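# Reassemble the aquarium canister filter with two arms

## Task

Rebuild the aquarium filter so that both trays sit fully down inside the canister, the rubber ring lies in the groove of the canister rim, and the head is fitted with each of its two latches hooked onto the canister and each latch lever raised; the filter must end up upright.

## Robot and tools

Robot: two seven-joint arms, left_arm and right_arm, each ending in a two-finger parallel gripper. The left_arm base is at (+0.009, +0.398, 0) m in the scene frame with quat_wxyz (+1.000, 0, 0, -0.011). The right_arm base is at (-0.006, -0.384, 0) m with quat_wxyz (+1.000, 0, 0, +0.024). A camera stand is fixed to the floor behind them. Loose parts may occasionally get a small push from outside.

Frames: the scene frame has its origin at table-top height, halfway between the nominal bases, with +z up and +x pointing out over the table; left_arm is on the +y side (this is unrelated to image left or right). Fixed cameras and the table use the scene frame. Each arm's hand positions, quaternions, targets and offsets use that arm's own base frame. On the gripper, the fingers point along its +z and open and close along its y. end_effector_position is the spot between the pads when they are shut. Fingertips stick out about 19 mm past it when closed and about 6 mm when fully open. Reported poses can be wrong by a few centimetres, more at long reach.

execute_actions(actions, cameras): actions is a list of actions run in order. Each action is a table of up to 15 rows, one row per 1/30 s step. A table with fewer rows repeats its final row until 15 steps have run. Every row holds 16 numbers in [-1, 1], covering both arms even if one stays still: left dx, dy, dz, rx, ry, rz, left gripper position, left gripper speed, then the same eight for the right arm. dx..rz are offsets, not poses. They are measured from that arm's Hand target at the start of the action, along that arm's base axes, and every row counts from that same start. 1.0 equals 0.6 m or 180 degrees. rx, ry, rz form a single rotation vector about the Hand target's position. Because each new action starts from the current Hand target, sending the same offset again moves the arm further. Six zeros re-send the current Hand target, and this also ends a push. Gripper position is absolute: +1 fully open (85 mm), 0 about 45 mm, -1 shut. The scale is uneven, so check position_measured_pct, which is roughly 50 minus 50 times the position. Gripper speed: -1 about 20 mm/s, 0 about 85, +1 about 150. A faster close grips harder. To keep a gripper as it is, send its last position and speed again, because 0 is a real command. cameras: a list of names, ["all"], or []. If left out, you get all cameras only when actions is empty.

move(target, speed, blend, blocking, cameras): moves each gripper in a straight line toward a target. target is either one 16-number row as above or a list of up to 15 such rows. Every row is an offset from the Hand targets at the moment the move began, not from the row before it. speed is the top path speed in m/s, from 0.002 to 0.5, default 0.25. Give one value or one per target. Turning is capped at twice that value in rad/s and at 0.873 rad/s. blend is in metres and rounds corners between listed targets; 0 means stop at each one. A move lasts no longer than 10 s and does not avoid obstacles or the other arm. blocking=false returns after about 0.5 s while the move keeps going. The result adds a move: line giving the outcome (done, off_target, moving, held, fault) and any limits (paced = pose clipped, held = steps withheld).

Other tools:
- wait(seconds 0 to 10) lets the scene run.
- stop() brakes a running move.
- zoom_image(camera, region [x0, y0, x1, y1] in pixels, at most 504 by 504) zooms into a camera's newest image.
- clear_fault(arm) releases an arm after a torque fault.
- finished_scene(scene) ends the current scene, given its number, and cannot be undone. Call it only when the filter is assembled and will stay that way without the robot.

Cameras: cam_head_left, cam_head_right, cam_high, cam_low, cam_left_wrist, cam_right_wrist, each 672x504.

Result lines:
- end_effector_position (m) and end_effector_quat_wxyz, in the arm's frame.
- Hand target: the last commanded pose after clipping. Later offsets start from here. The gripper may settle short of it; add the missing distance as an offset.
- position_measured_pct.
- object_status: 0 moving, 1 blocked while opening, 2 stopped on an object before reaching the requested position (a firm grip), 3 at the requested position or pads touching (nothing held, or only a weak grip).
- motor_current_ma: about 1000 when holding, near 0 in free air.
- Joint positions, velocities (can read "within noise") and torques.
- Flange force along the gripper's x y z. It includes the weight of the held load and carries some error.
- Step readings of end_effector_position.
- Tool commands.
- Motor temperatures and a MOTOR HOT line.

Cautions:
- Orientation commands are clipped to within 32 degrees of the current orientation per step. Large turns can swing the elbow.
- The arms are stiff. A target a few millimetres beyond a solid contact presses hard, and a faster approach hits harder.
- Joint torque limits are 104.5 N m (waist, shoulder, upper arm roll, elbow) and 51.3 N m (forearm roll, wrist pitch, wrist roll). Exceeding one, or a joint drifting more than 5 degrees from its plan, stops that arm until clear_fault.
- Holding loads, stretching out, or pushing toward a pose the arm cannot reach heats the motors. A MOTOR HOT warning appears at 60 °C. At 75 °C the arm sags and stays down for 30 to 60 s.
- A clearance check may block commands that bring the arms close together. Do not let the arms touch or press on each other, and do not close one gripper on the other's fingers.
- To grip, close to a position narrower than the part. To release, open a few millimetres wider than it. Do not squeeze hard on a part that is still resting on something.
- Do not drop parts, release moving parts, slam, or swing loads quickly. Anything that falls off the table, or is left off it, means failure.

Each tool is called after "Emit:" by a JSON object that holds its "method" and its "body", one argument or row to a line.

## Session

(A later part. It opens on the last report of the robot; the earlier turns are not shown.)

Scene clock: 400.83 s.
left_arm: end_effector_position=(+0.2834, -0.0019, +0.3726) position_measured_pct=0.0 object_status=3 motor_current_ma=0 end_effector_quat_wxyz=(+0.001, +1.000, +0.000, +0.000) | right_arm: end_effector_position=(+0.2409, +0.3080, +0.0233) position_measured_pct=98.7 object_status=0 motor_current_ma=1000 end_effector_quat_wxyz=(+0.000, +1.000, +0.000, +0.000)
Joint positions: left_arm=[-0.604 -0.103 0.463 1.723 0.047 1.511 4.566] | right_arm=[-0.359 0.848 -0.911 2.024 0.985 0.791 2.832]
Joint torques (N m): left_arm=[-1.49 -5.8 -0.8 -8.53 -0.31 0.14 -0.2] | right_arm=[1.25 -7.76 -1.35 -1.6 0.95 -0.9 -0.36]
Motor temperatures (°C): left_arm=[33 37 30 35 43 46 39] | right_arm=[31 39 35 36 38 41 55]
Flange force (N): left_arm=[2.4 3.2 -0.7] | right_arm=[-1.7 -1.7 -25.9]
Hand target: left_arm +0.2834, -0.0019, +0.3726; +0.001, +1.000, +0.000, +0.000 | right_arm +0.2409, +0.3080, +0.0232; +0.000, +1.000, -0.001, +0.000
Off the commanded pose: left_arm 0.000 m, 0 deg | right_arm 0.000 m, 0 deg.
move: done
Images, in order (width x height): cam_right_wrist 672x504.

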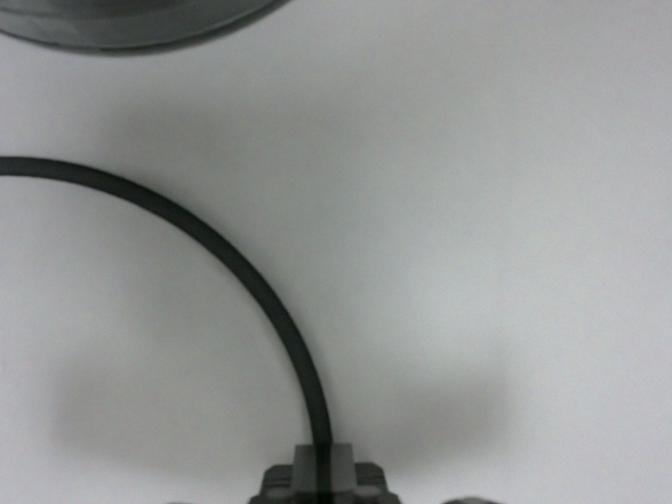

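Emit:
{"method": "move", "body": {
  "target": [
    [0,0,0,0,0,0,1,1,0,0,0,0,0,0,-0.75,-1],
    [0,0,0,0,0,0,1,1,0,0,-0.0037,0,0,0,-0.75,-1],
    [0,0,0,0,0,0,1,1,0,0,-0.0037,0,0,0,-1,-1]
  ],
  "speed": 0.02,
  "cameras": ["cam_right_wrist"]
}}

Emit:
{"method": "move", "body": {
  "target": [
    [0,0,0,0,0,0,1,1,0,0,0.02,0,0,0,-1,-1]
  ],
  "speed": 0.03,
  "cameras": ["cam_right_wrist","cam_head_left"]
}}

Scene clock: 408.27 s.
left_arm: end_effector_position=(+0.2834, -0.0019, +0.3726) position_measured_pct=0.0 object_status=3 motor_current_ma=0 end_effector_quat_wxyz=(+0.001, +1.000, +0.000, +0.000) | right_arm: end_effector_position=(+0.2409, +0.3080, +0.0210) position_measured_pct=97.4 object_status=0 motor_current_ma=1000 end_effector_quat_wxyz=(+0.000, +1.000, +0.000, +0.000)
Joint positions: left_arm=[-0.604 -0.103 0.463 1.723 0.047 1.511 4.566] | right_arm=[-0.362 0.852 -0.906 2.025 0.991 0.787 2.827]
Joint torques (N m): left_arm=[-1.4 -5.83 -0.8 -8.53 -0.29 0.1 -0.16] | right_arm=[1.24 -14 -4.63 -1.57 -0.06 0.1 -0.33]
Motor temperatures (°C): left_arm=[33 37 30 35 43 46 39] | right_arm=[31 39 35 36 38 41 55]
Flange force (N): left_arm=[2.4 3.0 -0.8] | right_arm=[1.2 -5.4 -2.9]
Hand target: left_arm +0.2834, -0.0019, +0.3726; +0.001, +1.000, +0.000, +0.000 | right_arm +0.2409, +0.3080, +0.0210; +0.000, +1.000, +0.000, +0.000
Off the commanded pose: left_arm 0.000 m, 0 deg | right_arm 0.000 m, 0 deg.
move: done
Images, in order (width x height): cam_right_wrist 672x504.

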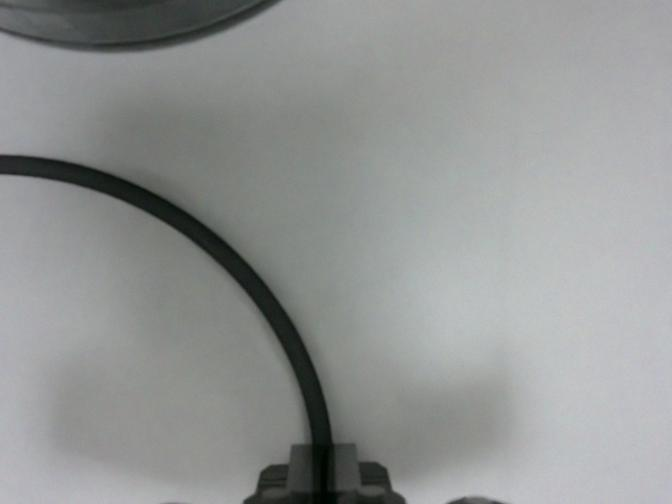

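Scene clock: 409.00 s.
left_arm: end_effector_position=(+0.2834, -0.0019, +0.3726) position_measured_pct=0.0 object_status=3 motor_current_ma=0 end_effector_quat_wxyz=(+0.001, +1.000, +0.000, +0.000) | right_arm: end_effector_position=(+0.2409, +0.3080, +0.0330) position_measured_pct=97.4 object_status=2 motor_current_ma=1000 end_effector_quat_wxyz=(+0.000, +1.000, +0.000, +0.000)
Joint positions: left_arm=[-0.604 -0.103 0.463 1.723 0.047 1.511 4.566] | right_arm=[-0.347 0.83 -0.931 2.02 0.958 0.81 2.853]
Joint torques (N m): left_arm=[-1.42 -5.81 -0.8 -8.49 -0.36 0.14 -0.15] | right_arm=[1.29 -14.82 -5 -2.16 -0.06 0.18 -0.31]
Motor temperatures (°C): left_arm=[33 37 30 35 43 46 39] | right_arm=[31 39 35 36 38 41 55]
Flange force (N): left_arm=[2.4 3.0 -0.8] | right_arm=[1.1 -5.6 -0.1]
Hand target: left_arm +0.2834, -0.0019, +0.3726; +0.001, +1.000, +0.000, +0.000 | right_arm +0.2409, +0.3080, +0.0330; +0.000, +1.000, +0.000, +0.000
Off the commanded pose: left_arm 0.000 m, 0 deg | right_arm 0.000 m, 0 deg.
move: done
Images, in order (width x height): cam_head_left 672x504, cam_right_wrist 672x504.

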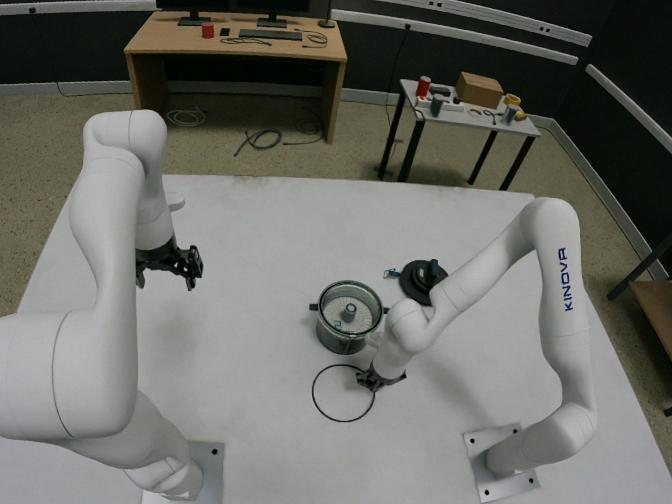

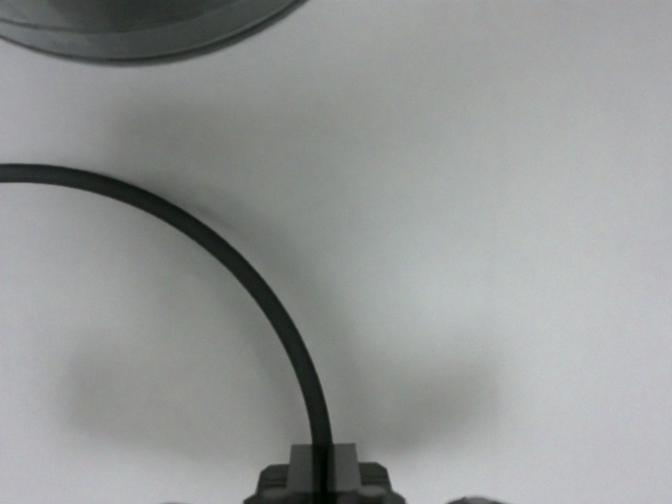

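Emit:
{"method": "move", "body": {
  "target": [
    [0,0,0,0,0,0,1,1,0,0,0.2,0,0,0,-1,-1]
  ],
  "speed": 0.1,
  "cameras": ["cam_right_wrist","cam_head_left","cam_low"]
}}

Emit:
{"method": "zoom_image", "body": {
  "camera": "cam_head_left",
  "region": [280, 280, 440, 440]
}}

Emit:
{"method": "zoom_image", "body": {
  "camera": "cam_low",
  "region": [280, 150, 480, 310]
}}

Scene clock: 413.93 s.
left_arm: end_effector_position=(+0.2834, -0.0019, +0.3726) position_measured_pct=0.0 object_status=3 motor_current_ma=0 end_effector_quat_wxyz=(+0.001, +1.000, +0.000, +0.000) | right_arm: end_effector_position=(+0.2409, +0.3080, +0.1530) position_measured_pct=97.4 object_status=2 motor_current_ma=1000 end_effector_quat_wxyz=(+0.000, +1.000, +0.000, +0.000)
Joint positions: left_arm=[-0.604 -0.103 0.463 1.723 0.047 1.511 4.566] | right_arm=[-0.198 0.632 -1.15 1.898 0.665 1.062 3.084]
Joint torques (N m): left_arm=[-1.44 -5.85 -0.74 -8.57 -0.34 0.14 -0.16] | right_arm=[1.27 -12.72 -4.94 -4.51 -0.04 0.15 -0.35]
Motor temperatures (°C): left_arm=[33 37 30 35 43 46 39] | right_arm=[31 39 35 36 38 41 55]
Flange force (N): left_arm=[2.3 2.9 -0.6] | right_arm=[2.0 -7.0 -1.6]
Hand target: left_arm +0.2834, -0.0019, +0.3726; +0.001, +1.000, +0.000, +0.000 | right_arm +0.2409, +0.3080, +0.1530; +0.000, +1.000, +0.000, +0.000
Off the commanded pose: left_arm 0.000 m, 0 deg | right_arm 0.000 m, 0 deg.
move: done
Images, in order (width x height): cam_head_left 672x504, cam_low 672x504, cam_right_wrist 672x504.

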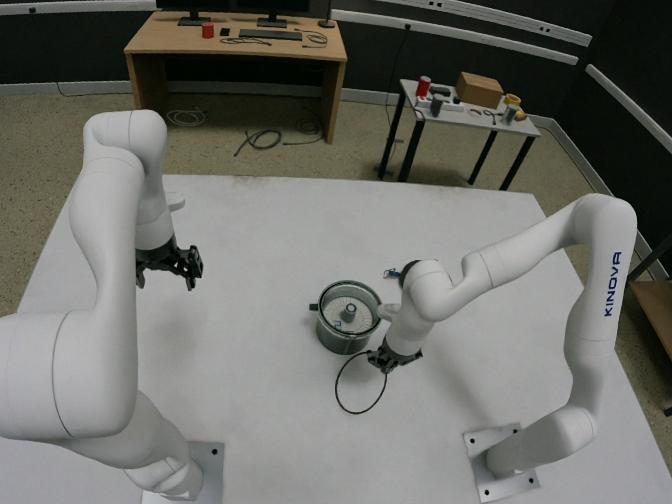

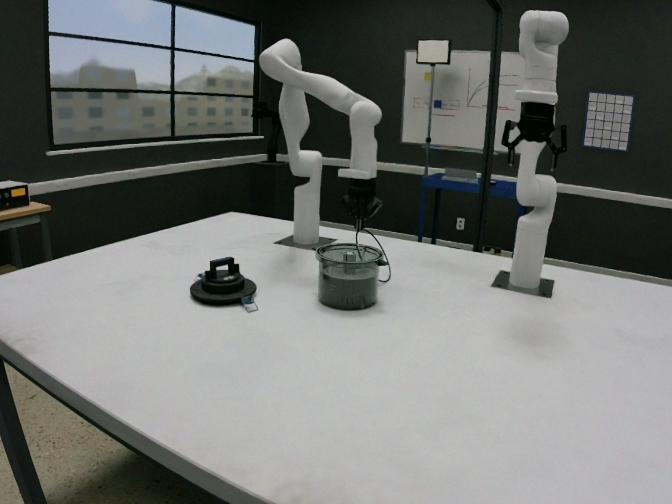

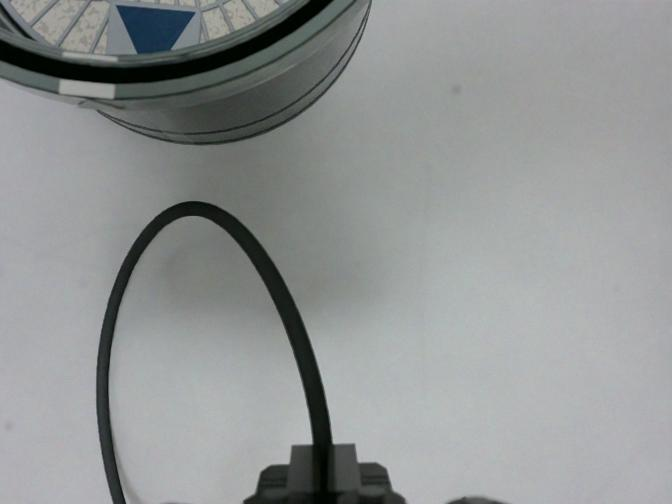

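Scaled by 3.150 from the camera's 672x504 image, which has a finer 960x720 frame.

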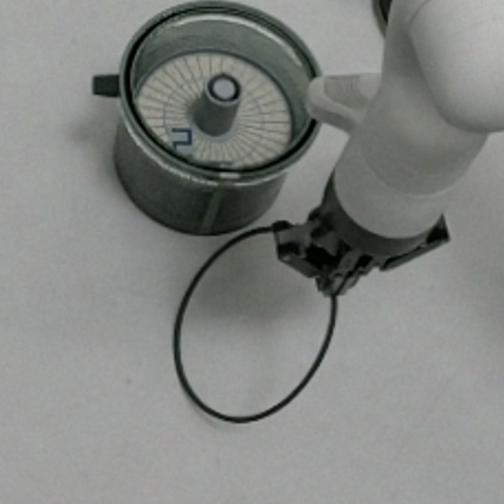

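Scaled by 2.520 from the camera's 672x504 image, which has a finer 960x720 frame.

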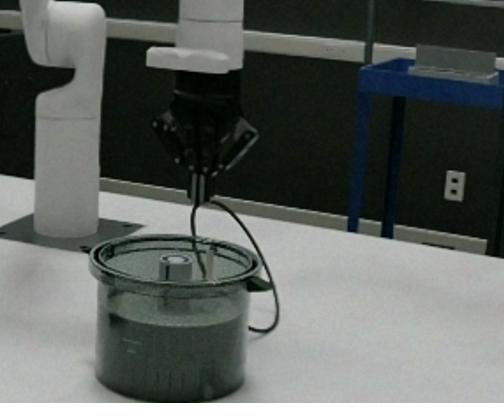

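Emit:
{"method": "move", "body": {
  "target": [
    [0,0,0,0,0,0,1,1,0,0,-0.2193,0,0,0,-1,-1]
  ],
  "speed": 0.06,
  "cameras": ["cam_right_wrist","cam_head_left"]
}}

Emit:
{"method": "zoom_image", "body": {
  "camera": "cam_head_left",
  "region": [280, 280, 440, 440]
}}

Scene clock: 419.97 s.
left_arm: end_effector_position=(+0.2834, -0.0019, +0.3726) position_measured_pct=0.0 object_status=3 motor_current_ma=0 end_effector_quat_wxyz=(+0.001, +1.000, +0.000, +0.000) | right_arm: end_effector_position=(+0.2409, +0.3080, +0.0214) position_measured_pct=97.4 object_status=2 motor_current_ma=1000 end_effector_quat_wxyz=(+0.000, +1.000, +0.000, +0.000)
Joint positions: left_arm=[-0.604 -0.103 0.463 1.723 0.047 1.511 4.566] | right_arm=[-0.364 0.85 -0.903 2.025 0.988 0.785 2.83]
Joint torques (N m): left_arm=[-1.44 -5.83 -0.83 -8.56 -0.29 0.12 -0.18] | right_arm=[1.29 -14.99 -4.98 -1.96 -0.06 0.16 -0.33]
Motor temperatures (°C): left_arm=[33 37 30 35 43 46 39] | right_arm=[31 39 35 36 38 41 55]
Flange force (N): left_arm=[2.5 3.1 -0.7] | right_arm=[1.0 -5.4 0.0]
Hand target: left_arm +0.2834, -0.0019, +0.3726; +0.001, +1.000, +0.000, +0.000 | right_arm +0.2409, +0.3080, +0.0214; +0.000, +1.000, +0.000, +0.000
Off the commanded pose: left_arm 0.000 m, 0 deg | right_arm 0.000 m, 0 deg.
move: done
Images, in order (width x height): cam_head_left 672x504, cam_right_wrist 672x504.

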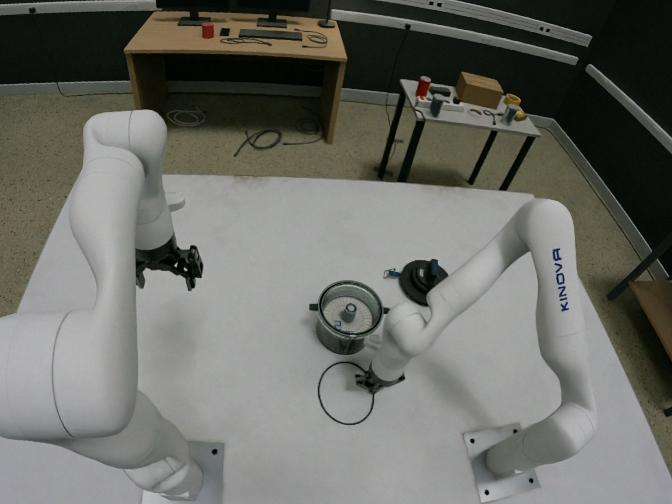

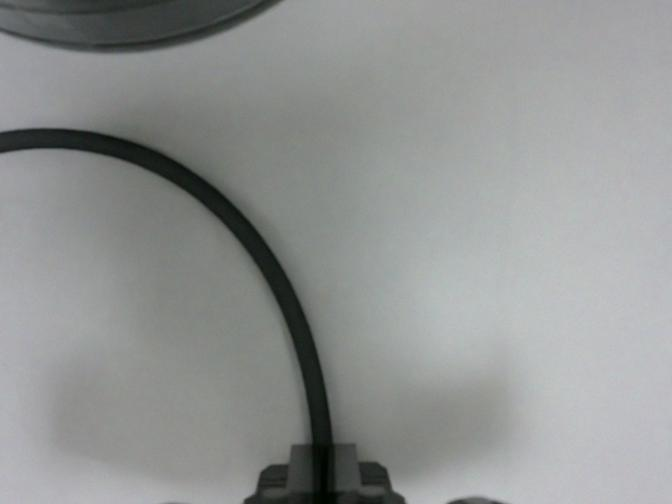

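Scaled by 3.150 from the camera's 672x504 image, which has a finer 960x720 frame.

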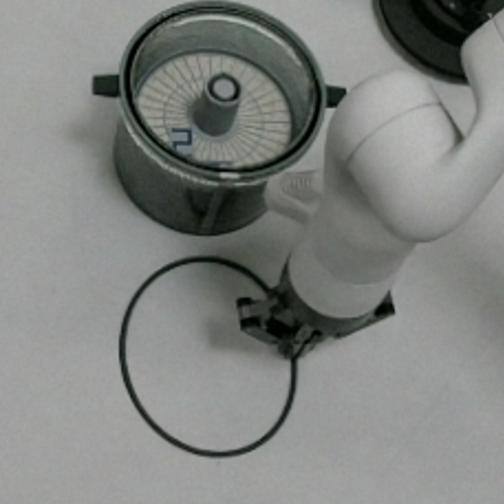

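Emit:
{"method": "move", "body": {
  "target": [
    [0,0,0,0,0,0,1,1,0,0,0,0,0,0,-0.6,-1],
    [0,0,0,0,0,0,1,1,0,0,0.15,0,0,0,-0.6,-1],
    [0,0,0,0,0,0,1,1,-0.09,0.12,0.3,0,0,0,-0.6,-1]
  ],
  "speed": 0.12,
  "cameras": ["cam_right_wrist"]
}}

Scene clock: 433.27 s.
left_arm: end_effector_position=(+0.2834, -0.0019, +0.3726) position_measured_pct=0.0 object_status=3 motor_current_ma=0 end_effector_quat_wxyz=(+0.001, +1.000, +0.000, +0.000) | right_arm: end_effector_position=(+0.1869, +0.3800, +0.2015) position_measured_pct=80.1 object_status=3 motor_current_ma=0 end_effector_quat_wxyz=(+0.000, +1.000, +0.000, +0.000)
Joint positions: left_arm=[-0.604 -0.103 0.463 1.723 0.047 1.511 4.566] | right_arm=[-0.43 0.613 -1.155 1.717 0.596 1.215 2.973]
Joint torques (N m): left_arm=[-1.46 -5.85 -0.77 -8.57 -0.34 0.15 -0.17] | right_arm=[1.29 -13.46 -5.02 -5.4 -0.02 0.14 -0.33]
Motor temperatures (°C): left_arm=[33 37 30 35 43 46 39] | right_arm=[31 39 35 36 38 41 55]
Flange force (N): left_arm=[2.4 3.0 -0.6] | right_arm=[0.7 -7.3 -2.6]
Hand target: left_arm +0.2834, -0.0019, +0.3726; +0.001, +1.000, +0.000, +0.000 | right_arm +0.1869, +0.3800, +0.2014; +0.000, +1.000, +0.000, +0.000
Off the commanded pose: left_arm 0.000 m, 0 deg | right_arm 0.000 m, 0 deg.
move: done
Images, in order (width x height): cam_right_wrist 672x504.

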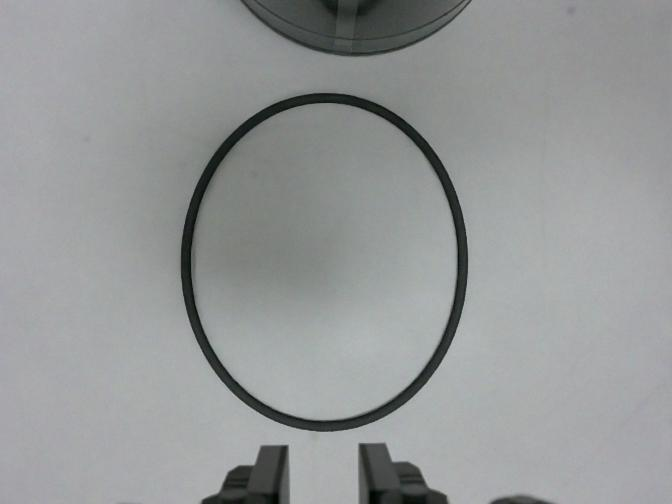

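Emit:
{"method": "move", "body": {
  "target": [
    [0,0,0,0,0,0,1,1,0.09,-0.3,0,0,0,0,-0.6,-1],
    [-0.2,-0.62,-0.28,0,0,0,-0.5,1,0.09,-0.3,0,0,0,0,-0.6,-1]
  ],
  "speed": 0.25,
  "cameras": ["cam_left_wrist","cam_head_left"]
}}

Scene clock: 444.43 s.
left_arm: end_effector_position=(+0.1634, -0.3739, +0.2046) position_measured_pct=74.9 object_status=0 motor_current_ma=0 end_effector_quat_wxyz=(+0.001, +1.000, +0.000, +0.000) | right_arm: end_effector_position=(+0.2409, +0.2000, +0.2014) position_measured_pct=80.1 object_status=3 motor_current_ma=0 end_effector_quat_wxyz=(+0.000, +1.000, -0.001, +0.000)
Joint positions: left_arm=[0.418 0.495 0.996 1.81 -0.466 1.093 6.293] | right_arm=[0.289 0.412 -1.372 2.041 0.465 1.064 3.407]
Joint torques (N m): left_arm=[-1.44 -12.41 3.37 -6.76 -0.38 0.16 -0.19] | right_arm=[1.3 -7.82 -3.6 -5.45 -0.04 0.13 -0.33]
Motor temperatures (°C): left_arm=[33 37 30 35 43 46 39] | right_arm=[31 39 35 36 38 41 55]
Flange force (N): left_arm=[-2.4 4.8 0.5] | right_arm=[4.2 -8.6 0.0]
Hand target: left_arm +0.1634, -0.3739, +0.2046; +0.001, +1.000, +0.000, +0.000 | right_arm +0.2409, +0.2000, +0.2014; +0.000, +1.000, -0.001, +0.000
Off the commanded pose: left_arm 0.000 m, 0 deg | right_arm 0.000 m, 0 deg.
move: done
Images, in order (width x height): cam_head_left 672x504, cam_left_wrist 672x504.

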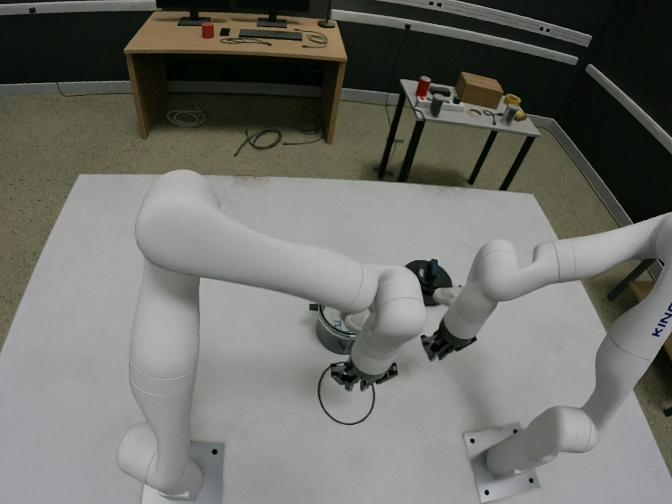

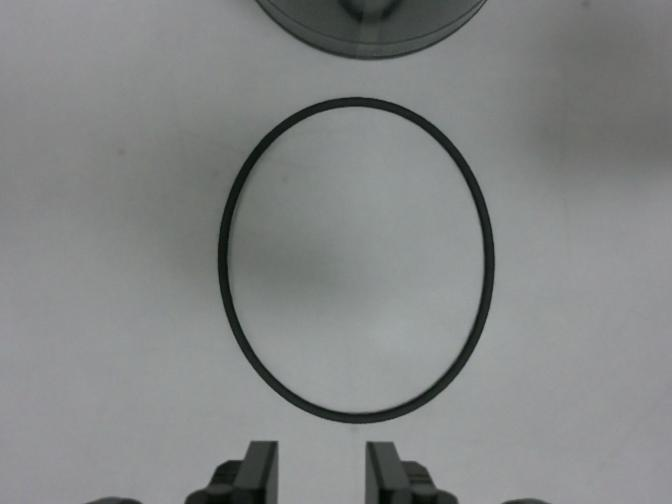

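Emit:
{"method": "move", "body": {
  "target": [
    [0.0888,0.0862,-0.2,0,0,0,-0.6,1,0,0.1787,-0.2,0,0,0,-0.6,-1]
  ],
  "speed": 0.15,
  "cameras": ["cam_left_wrist","cam_right_wrist","cam_head_left"]
}}

Scene clock: 449.20 s.
left_arm: end_effector_position=(+0.2167, -0.3222, +0.0846) position_measured_pct=80.1 object_status=3 motor_current_ma=0 end_effector_quat_wxyz=(+0.001, +1.000, +0.000, +0.000) | right_arm: end_effector_position=(+0.2409, +0.3072, +0.0814) position_measured_pct=80.1 object_status=3 motor_current_ma=0 end_effector_quat_wxyz=(+0.000, +1.000, +0.000, +0.000)
Joint positions: left_arm=[0.358 0.654 0.816 2.034 -0.702 0.756 6.323] | right_arm=[-0.288 0.74 -1.017 1.986 0.822 0.9 2.959]
Joint torques (N m): left_arm=[-1.46 -13.88 3.43 -4.44 -0.39 0.2 -0.17] | right_arm=[1.21 -13.93 -4.98 -3.2 -0.06 0.16 -0.33]
Motor temperatures (°C): left_arm=[33 37 30 35 43 46 39] | right_arm=[31 39 35 36 38 41 55]
Flange force (N): left_arm=[-2.8 3.7 1.1] | right_arm=[1.5 -5.9 -0.7]
Hand target: left_arm +0.2167, -0.3222, +0.0846; +0.001, +1.000, +0.000, +0.000 | right_arm +0.2409, +0.3072, +0.0814; +0.000, +1.000, +0.000, +0.000
Off the commanded pose: left_arm 0.000 m, 0 deg | right_arm 0.000 m, 0 deg.
move: done
Images, in order (width x height): cam_head_left 672x504, cam_left_wrist 672x504, cam_right_wrist 672x504.

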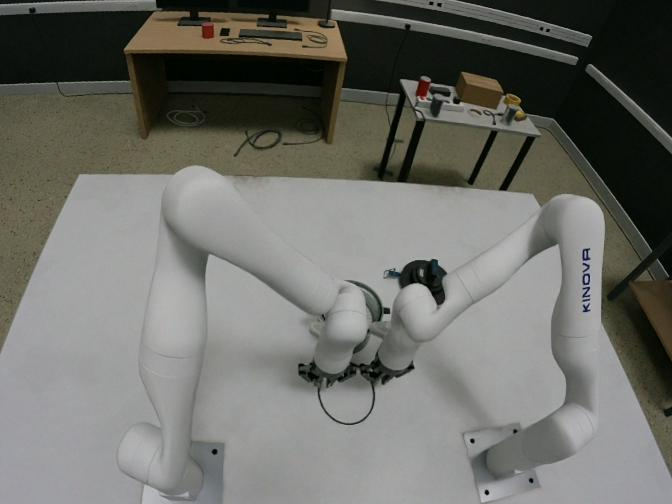

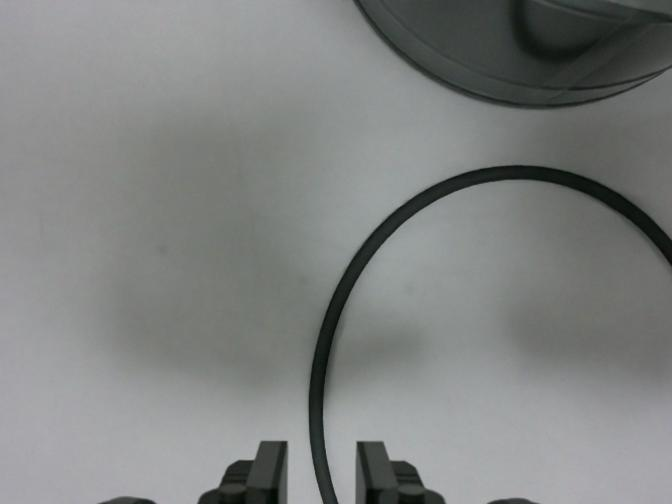

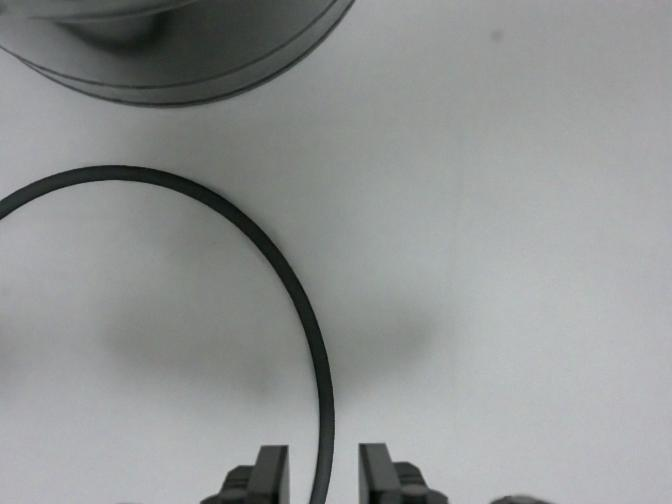

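Emit:
{"method": "move", "body": {
  "target": [
    [0,0,-0.1,0,0,0,-0.6,1,0,0,-0.0955,0,0,0,-0.6,-1]
  ],
  "speed": 0.06,
  "cameras": ["cam_left_wrist","cam_right_wrist"]
}}

Emit:
{"method": "move", "body": {
  "target": [
    [0,0,-0.0052,0,0,0,-0.6,1,0,0,-0.0048,0,0,0,-0.6,-1]
  ],
  "speed": 0.02
}}

Scene clock: 452.80 s.
left_arm: end_effector_position=(+0.2167, -0.3222, +0.0246) position_measured_pct=80.1 object_status=3 motor_current_ma=0 end_effector_quat_wxyz=(+0.001, +1.000, +0.000, +0.000) | right_arm: end_effector_position=(+0.2409, +0.3072, +0.0241) position_measured_pct=80.1 object_status=3 motor_current_ma=0 end_effector_quat_wxyz=(+0.000, +1.000, +0.000, +0.000)
Joint positions: left_arm=[0.458 0.763 0.669 2.072 -0.854 0.604 6.446] | right_arm=[-0.363 0.84 -0.902 2.026 0.975 0.784 2.84]
Joint torques (N m): left_arm=[-1.46 -15.16 3.35 -3.14 -0.4 0.16 -0.16] | right_arm=[1.27 -14.9 -4.92 -1.99 -0.05 0.16 -0.33]
Motor temperatures (°C): left_arm=[33 37 30 35 43 46 39] | right_arm=[31 39 35 36 38 41 55]
Flange force (N): left_arm=[-3.3 3.1 1.3] | right_arm=[1.1 -5.4 -0.2]
Hand target: left_arm +0.2167, -0.3222, +0.0246; +0.001, +1.000, +0.000, +0.000 | right_arm +0.2409, +0.3072, +0.0241; +0.000, +1.000, +0.000, +0.000
Off the commanded pose: left_arm 0.000 m, 0 deg | right_arm 0.000 m, 0 deg.
move: done
Images, in order (width x height): cam_left_wrist 672x504, cam_right_wrist 672x504.

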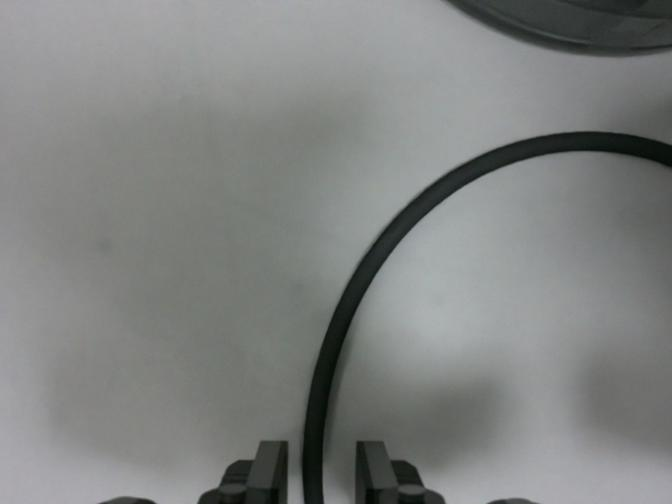

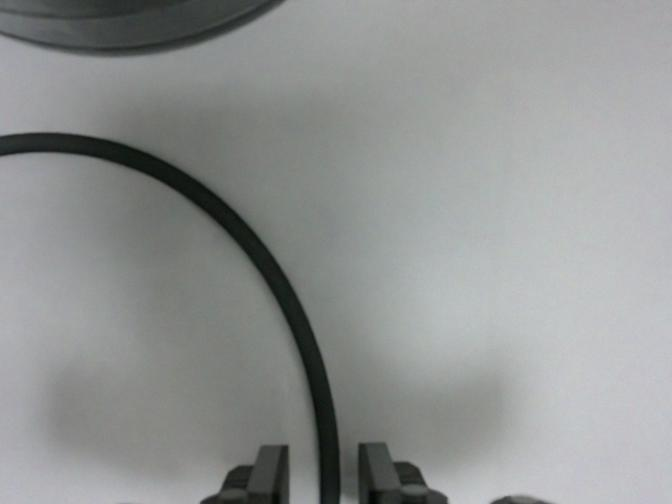

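Scene clock: 453.50 s.
left_arm: end_effector_position=(+0.2167, -0.3222, +0.0215) position_measured_pct=80.1 object_status=3 motor_current_ma=0 end_effector_quat_wxyz=(+0.001, +1.000, +0.000, +0.000) | right_arm: end_effector_position=(+0.2409, +0.3072, +0.0212) position_measured_pct=80.1 object_status=3 motor_current_ma=0 end_effector_quat_wxyz=(+0.000, +1.000, +0.000, +0.000)
Joint positions: left_arm=[0.464 0.768 0.66 2.073 -0.862 0.596 6.453] | right_arm=[-0.367 0.846 -0.896 2.028 0.983 0.778 2.834]
Joint torques (N m): left_arm=[-1.44 -15.25 3.31 -3.05 -0.36 0.2 -0.16] | right_arm=[1.29 -14.95 -4.92 -1.88 -0.05 0.15 -0.36]
Motor temperatures (°C): left_arm=[33 37 30 35 43 46 39] | right_arm=[31 39 35 36 38 41 55]
Flange force (N): left_arm=[-3.2 3.0 1.4] | right_arm=[1.2 -5.6 -0.2]
Hand target: left_arm +0.2167, -0.3222, +0.0215; +0.001, +1.000, +0.000, +0.000 | right_arm +0.2409, +0.3072, +0.0212; +0.000, +1.000, +0.000, +0.000
Off the commanded pose: left_arm 0.000 m, 0 deg | right_arm 0.000 m, 0 deg.
move: done

Emit:
{"method": "move", "body": {
  "target": [
    [0,0,-0.0008,0,0,0,-1,-1,0,0,0,0,0,0,-1,-1]
  ],
  "speed": 0.02,
  "cameras": ["cam_left_wrist","cam_right_wrist"]
}}

Emit:
{"method": "move", "body": {
  "target": [
    [0,0,0.2,0,0,0,-1,-1,0,0,0.2,0,0,0,-1,-1]
  ],
  "speed": 0.06,
  "cameras": ["all"]
}}

Emit:
{"method": "zoom_image", "body": {
  "camera": "cam_low",
  "region": [280, 150, 480, 310]
}}

Emit:
{"method": "zoom_image", "body": {
  "camera": "cam_high",
  "region": [190, 150, 350, 310]
}}

Scene clock: 458.37 s.
left_arm: end_effector_position=(+0.2167, -0.3222, +0.0210) position_measured_pct=97.4 object_status=0 motor_current_ma=1000 end_effector_quat_wxyz=(+0.001, +1.000, +0.000, +0.000) | right_arm: end_effector_position=(+0.2409, +0.3072, +0.0212) position_measured_pct=97.4 object_status=0 motor_current_ma=1000 end_effector_quat_wxyz=(+0.000, +1.000, +0.000, +0.000)
Joint positions: left_arm=[0.465 0.769 0.659 2.073 -0.863 0.594 6.454] | right_arm=[-0.367 0.846 -0.896 2.028 0.983 0.778 2.834]
Joint torques (N m): left_arm=[-1.48 -12.88 2.37 -2.87 -0.57 -0.11 -0.17] | right_arm=[1.19 -13.95 -4.55 -1.59 -0.05 0.06 -0.31]
Motor temperatures (°C): left_arm=[33 37 30 35 43 46 39] | right_arm=[31 39 35 36 38 41 55]
Flange force (N): left_arm=[-4.0 2.1 -6.8] | right_arm=[1.2 -5.3 -3.1]
Hand target: left_arm +0.2167, -0.3222, +0.0210; +0.001, +1.000, +0.000, +0.000 | right_arm +0.2409, +0.3072, +0.0212; +0.000, +1.000, +0.000, +0.000
Off the commanded pose: left_arm 0.000 m, 0 deg | right_arm 0.000 m, 0 deg.
move: done
Images, in order (width x height): cam_left_wrist 672x504, cam_right_wrist 672x504.

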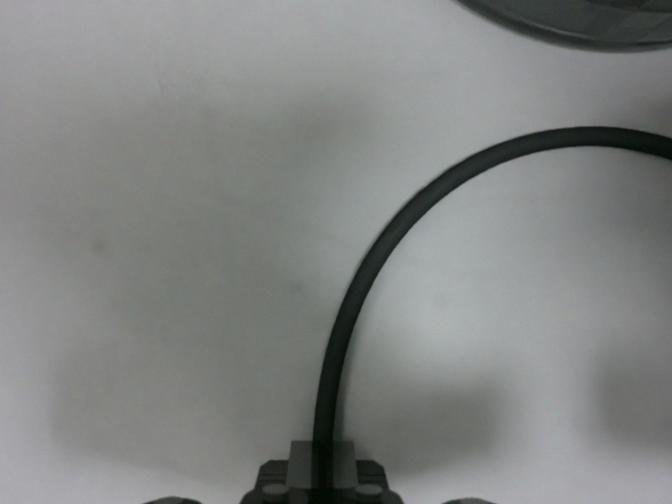

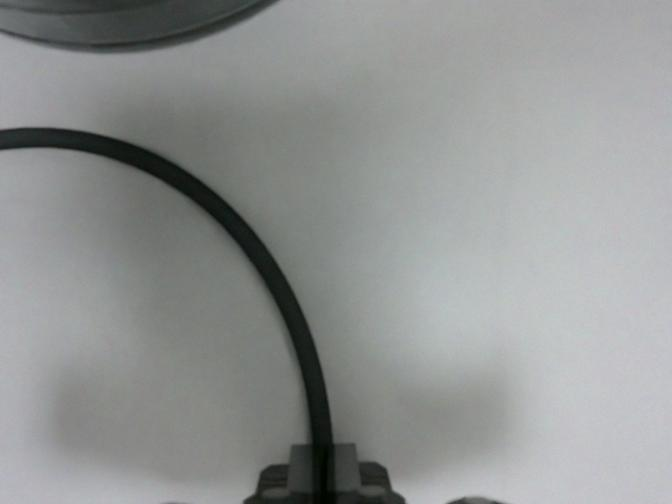

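Scene clock: 460.63 s.
left_arm: end_effector_position=(+0.2167, -0.3222, +0.1410) position_measured_pct=97.4 object_status=2 motor_current_ma=1000 end_effector_quat_wxyz=(+0.001, +1.000, +0.000, +0.000) | right_arm: end_effector_position=(+0.2409, +0.3072, +0.1412) position_measured_pct=97.4 object_status=2 motor_current_ma=1000 end_effector_quat_wxyz=(+0.000, +1.000, +0.000, +0.000)
Joint positions: left_arm=[0.271 0.557 0.933 1.971 -0.572 0.9 6.217] | right_arm=[-0.213 0.644 -1.123 1.917 0.683 1.03 3.071]
Joint torques (N m): left_arm=[-1.36 -12.76 3.39 -5.59 -0.37 0.2 -0.16] | right_arm=[1.28 -12.9 -4.93 -4.43 -0.04 0.16 -0.33]
Motor temperatures (°C): left_arm=[33 37 30 35 43 46 39] | right_arm=[31 39 35 36 38 41 55]
Flange force (N): left_arm=[-2.0 4.4 1.2] | right_arm=[1.7 -6.6 -1.2]
Hand target: left_arm +0.2167, -0.3222, +0.1410; +0.001, +1.000, +0.000, +0.000 | right_arm +0.2409, +0.3072, +0.1412; +0.000, +1.000, +0.000, +0.000
Off the commanded pose: left_arm 0.000 m, 0 deg | right_arm 0.000 m, 0 deg.
move: done

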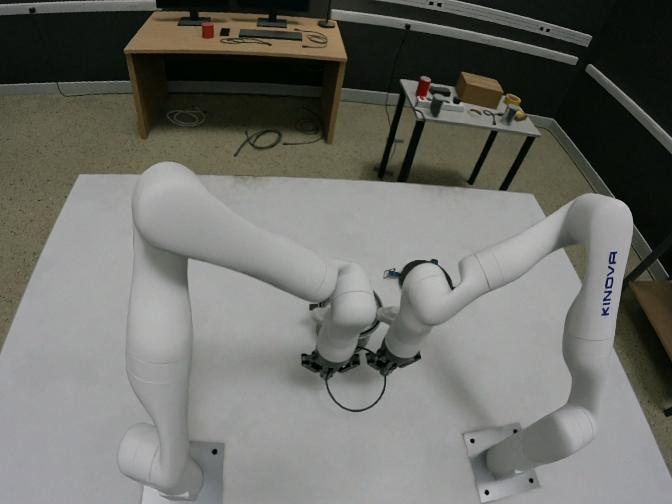

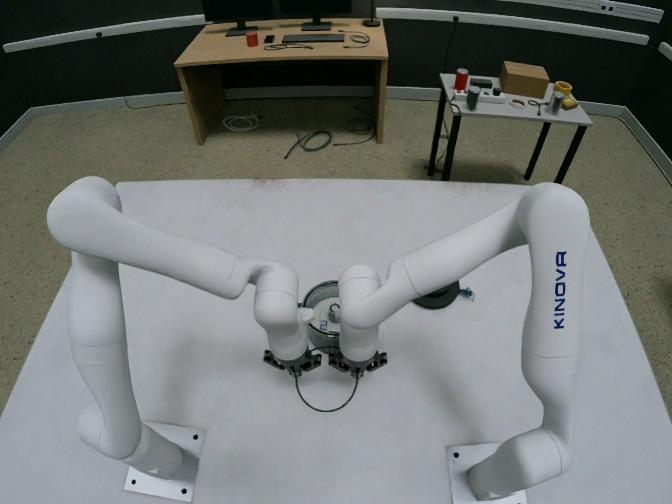

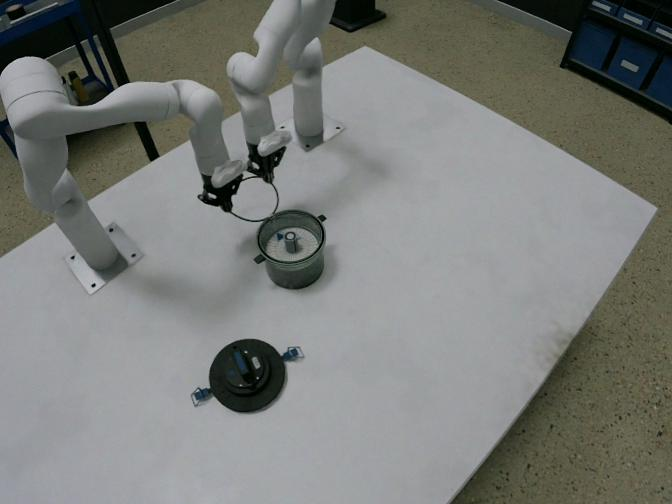

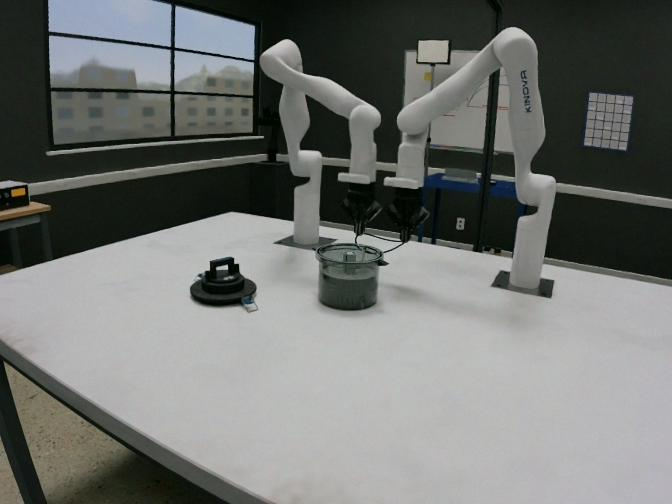

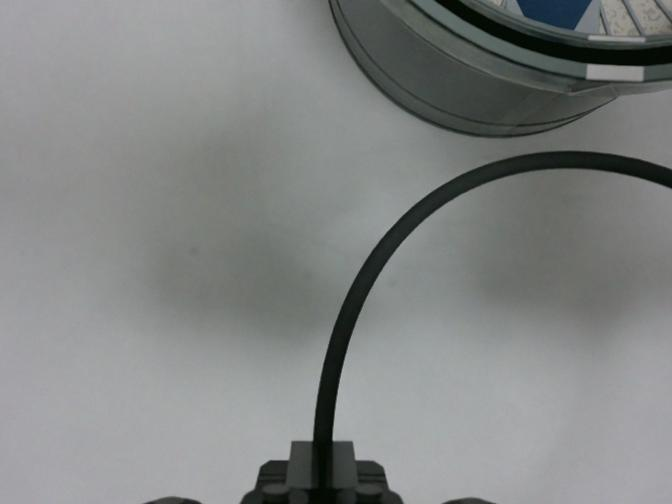

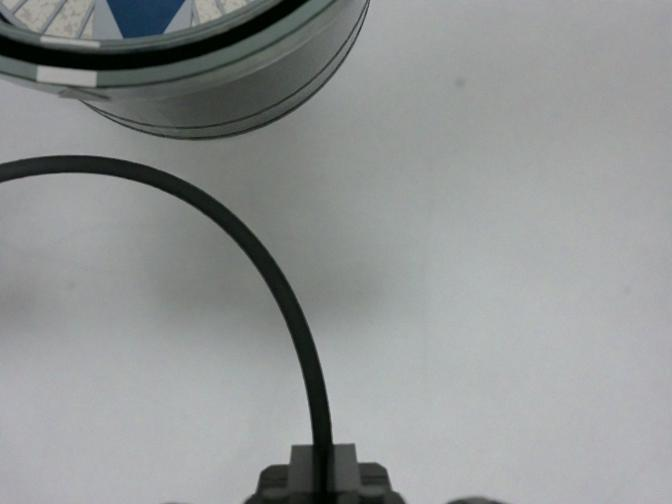

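Scaled by 2.520 from the camera's 672x504 image, which has a finer 960x720 frame.

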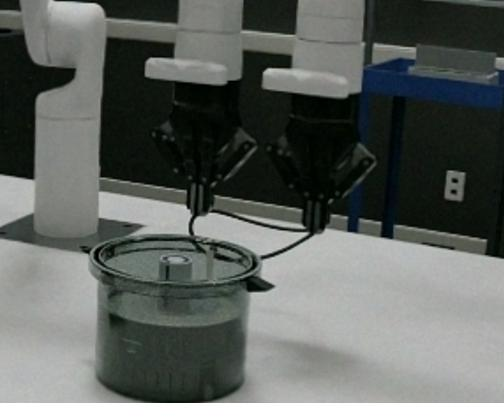

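Scaled by 3.150 from the camera's 672x504 image, which has a finer 960x720 frame.

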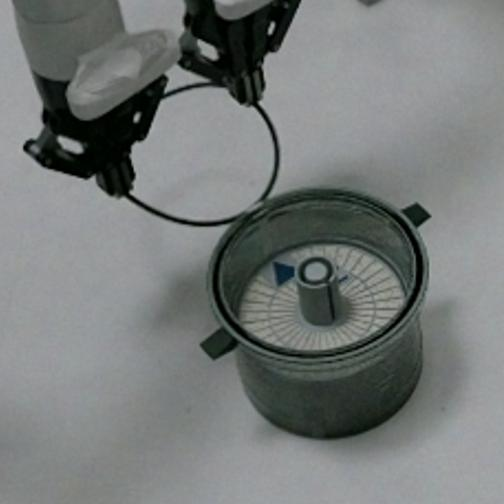

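Emit:
{"method": "move", "body": {
  "target": [
    [0,0,0.1,0,0,0,-1,-1,0,0,0.1,0,0,0,-1,-1],
    [0.3103,-0.0008,0.1,0,0,0,-1,-1,0.3047,-0.0388,0.1,0,0,0,-1,-1]
  ],
  "speed": 0.08,
  "cameras": ["all"]
}}

Emit:
{"method": "zoom_image", "body": {
  "camera": "cam_low",
  "region": [280, 150, 480, 310]
}}

Emit:
{"method": "zoom_image", "body": {
  "camera": "cam_high",
  "region": [190, 150, 390, 310]
}}

Scene clock: 482.67 s.
left_arm: end_effector_position=(+0.4028, -0.3227, +0.2010) position_measured_pct=97.4 object_status=2 motor_current_ma=1000 end_effector_quat_wxyz=(+0.001, +1.000, +0.000, +0.000) | right_arm: end_effector_position=(+0.4237, +0.2839, +0.2012) position_measured_pct=97.4 object_status=2 motor_current_ma=1000 end_effector_quat_wxyz=(+0.000, +1.000, +0.000, +0.000)
Joint positions: left_arm=[0.127 0.73 0.927 1.435 -0.592 1.27 5.817] | right_arm=[-0.058 0.78 -1.1 1.411 0.694 1.368 3.537]
Joint torques (N m): left_arm=[-1.42 -17.88 4.67 -6.7 -0.36 0.16 -0.17] | right_arm=[1.26 -17.56 -5.86 -5.19 -0.04 0.13 -0.33]
Motor temperatures (°C): left_arm=[33 37 30 35 43 46 39] | right_arm=[31 39 35 36 38 41 55]
Flange force (N): left_arm=[0.5 4.4 -0.7] | right_arm=[5.2 -5.9 -3.5]
Hand target: left_arm +0.4029, -0.3227, +0.2010; +0.001, +1.000, +0.000, +0.000 | right_arm +0.4237, +0.2839, +0.2012; +0.000, +1.000, +0.000, +0.000
Off the commanded pose: left_arm 0.000 m, 0 deg | right_arm 0.000 m, 0 deg.
move: done

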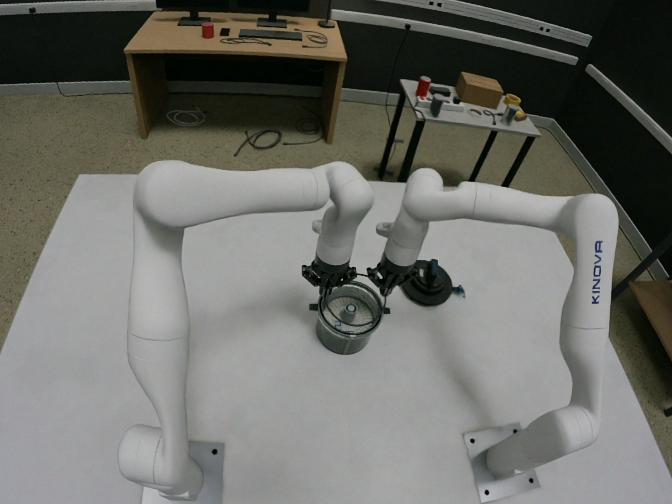

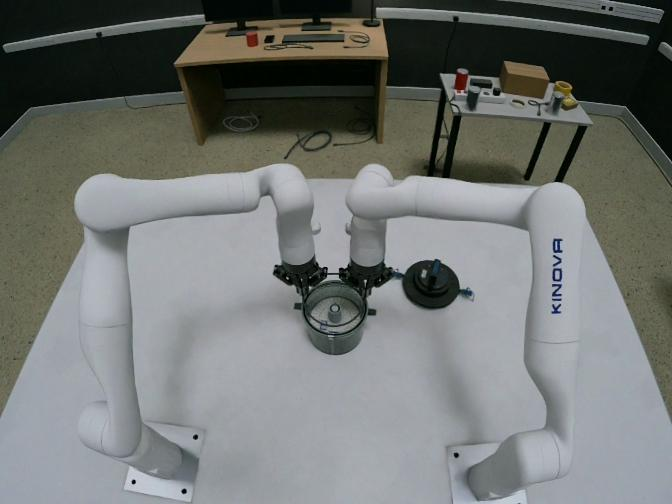

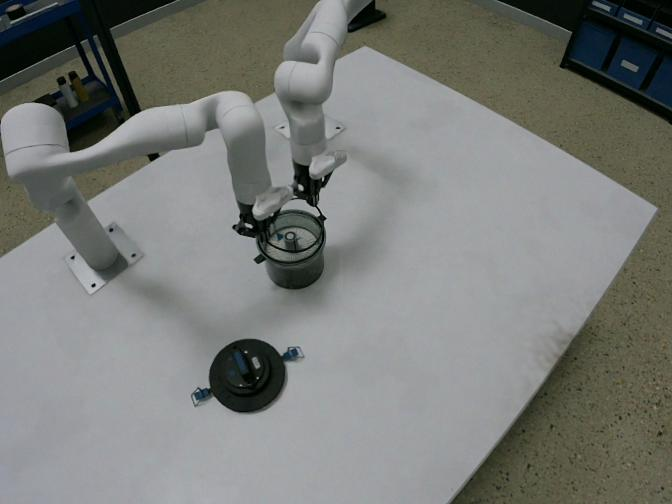

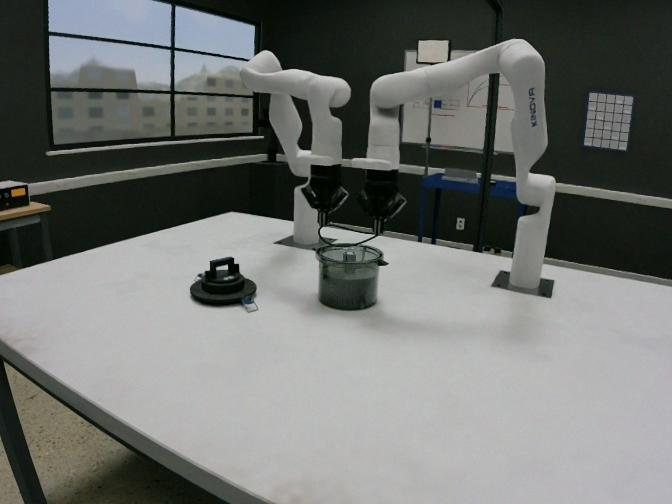

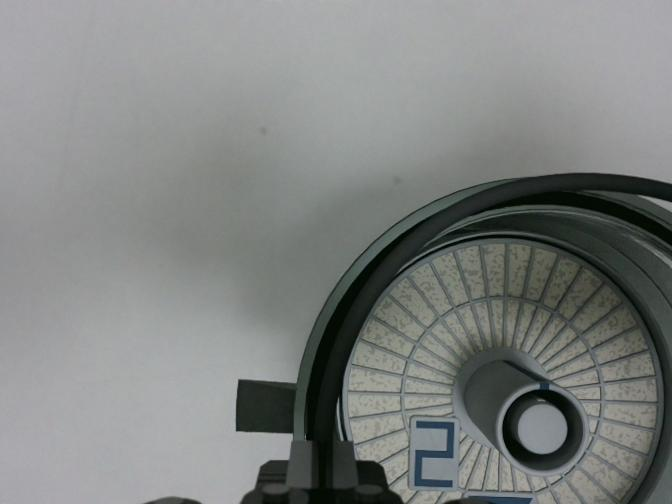

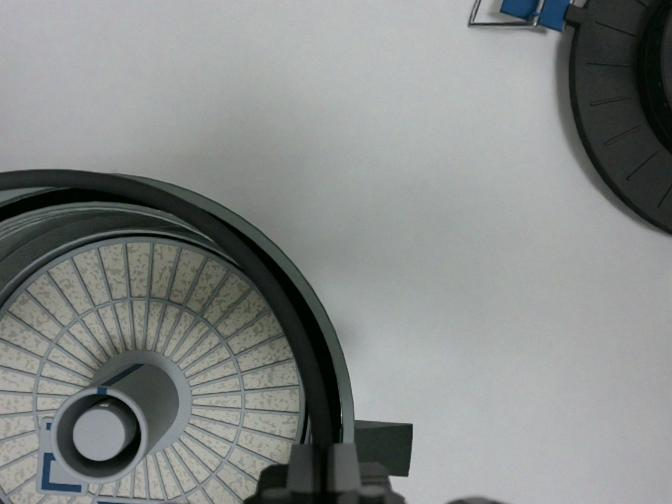

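Scaled by 2.520 from the camera's 672x504 image, which has a finer 960x720 frame.

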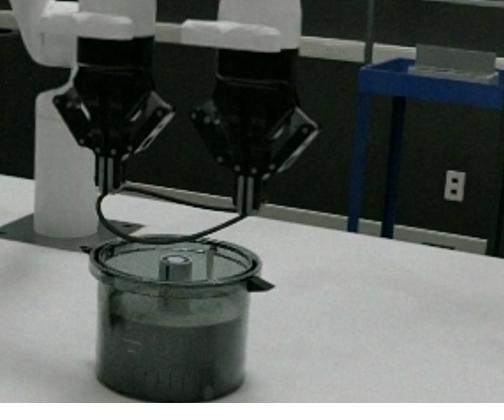

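Scaled by 2.520 from the camera's 672x504 image, which has a finer 960x720 frame.

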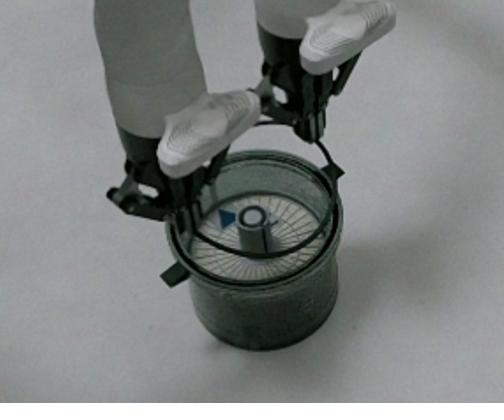

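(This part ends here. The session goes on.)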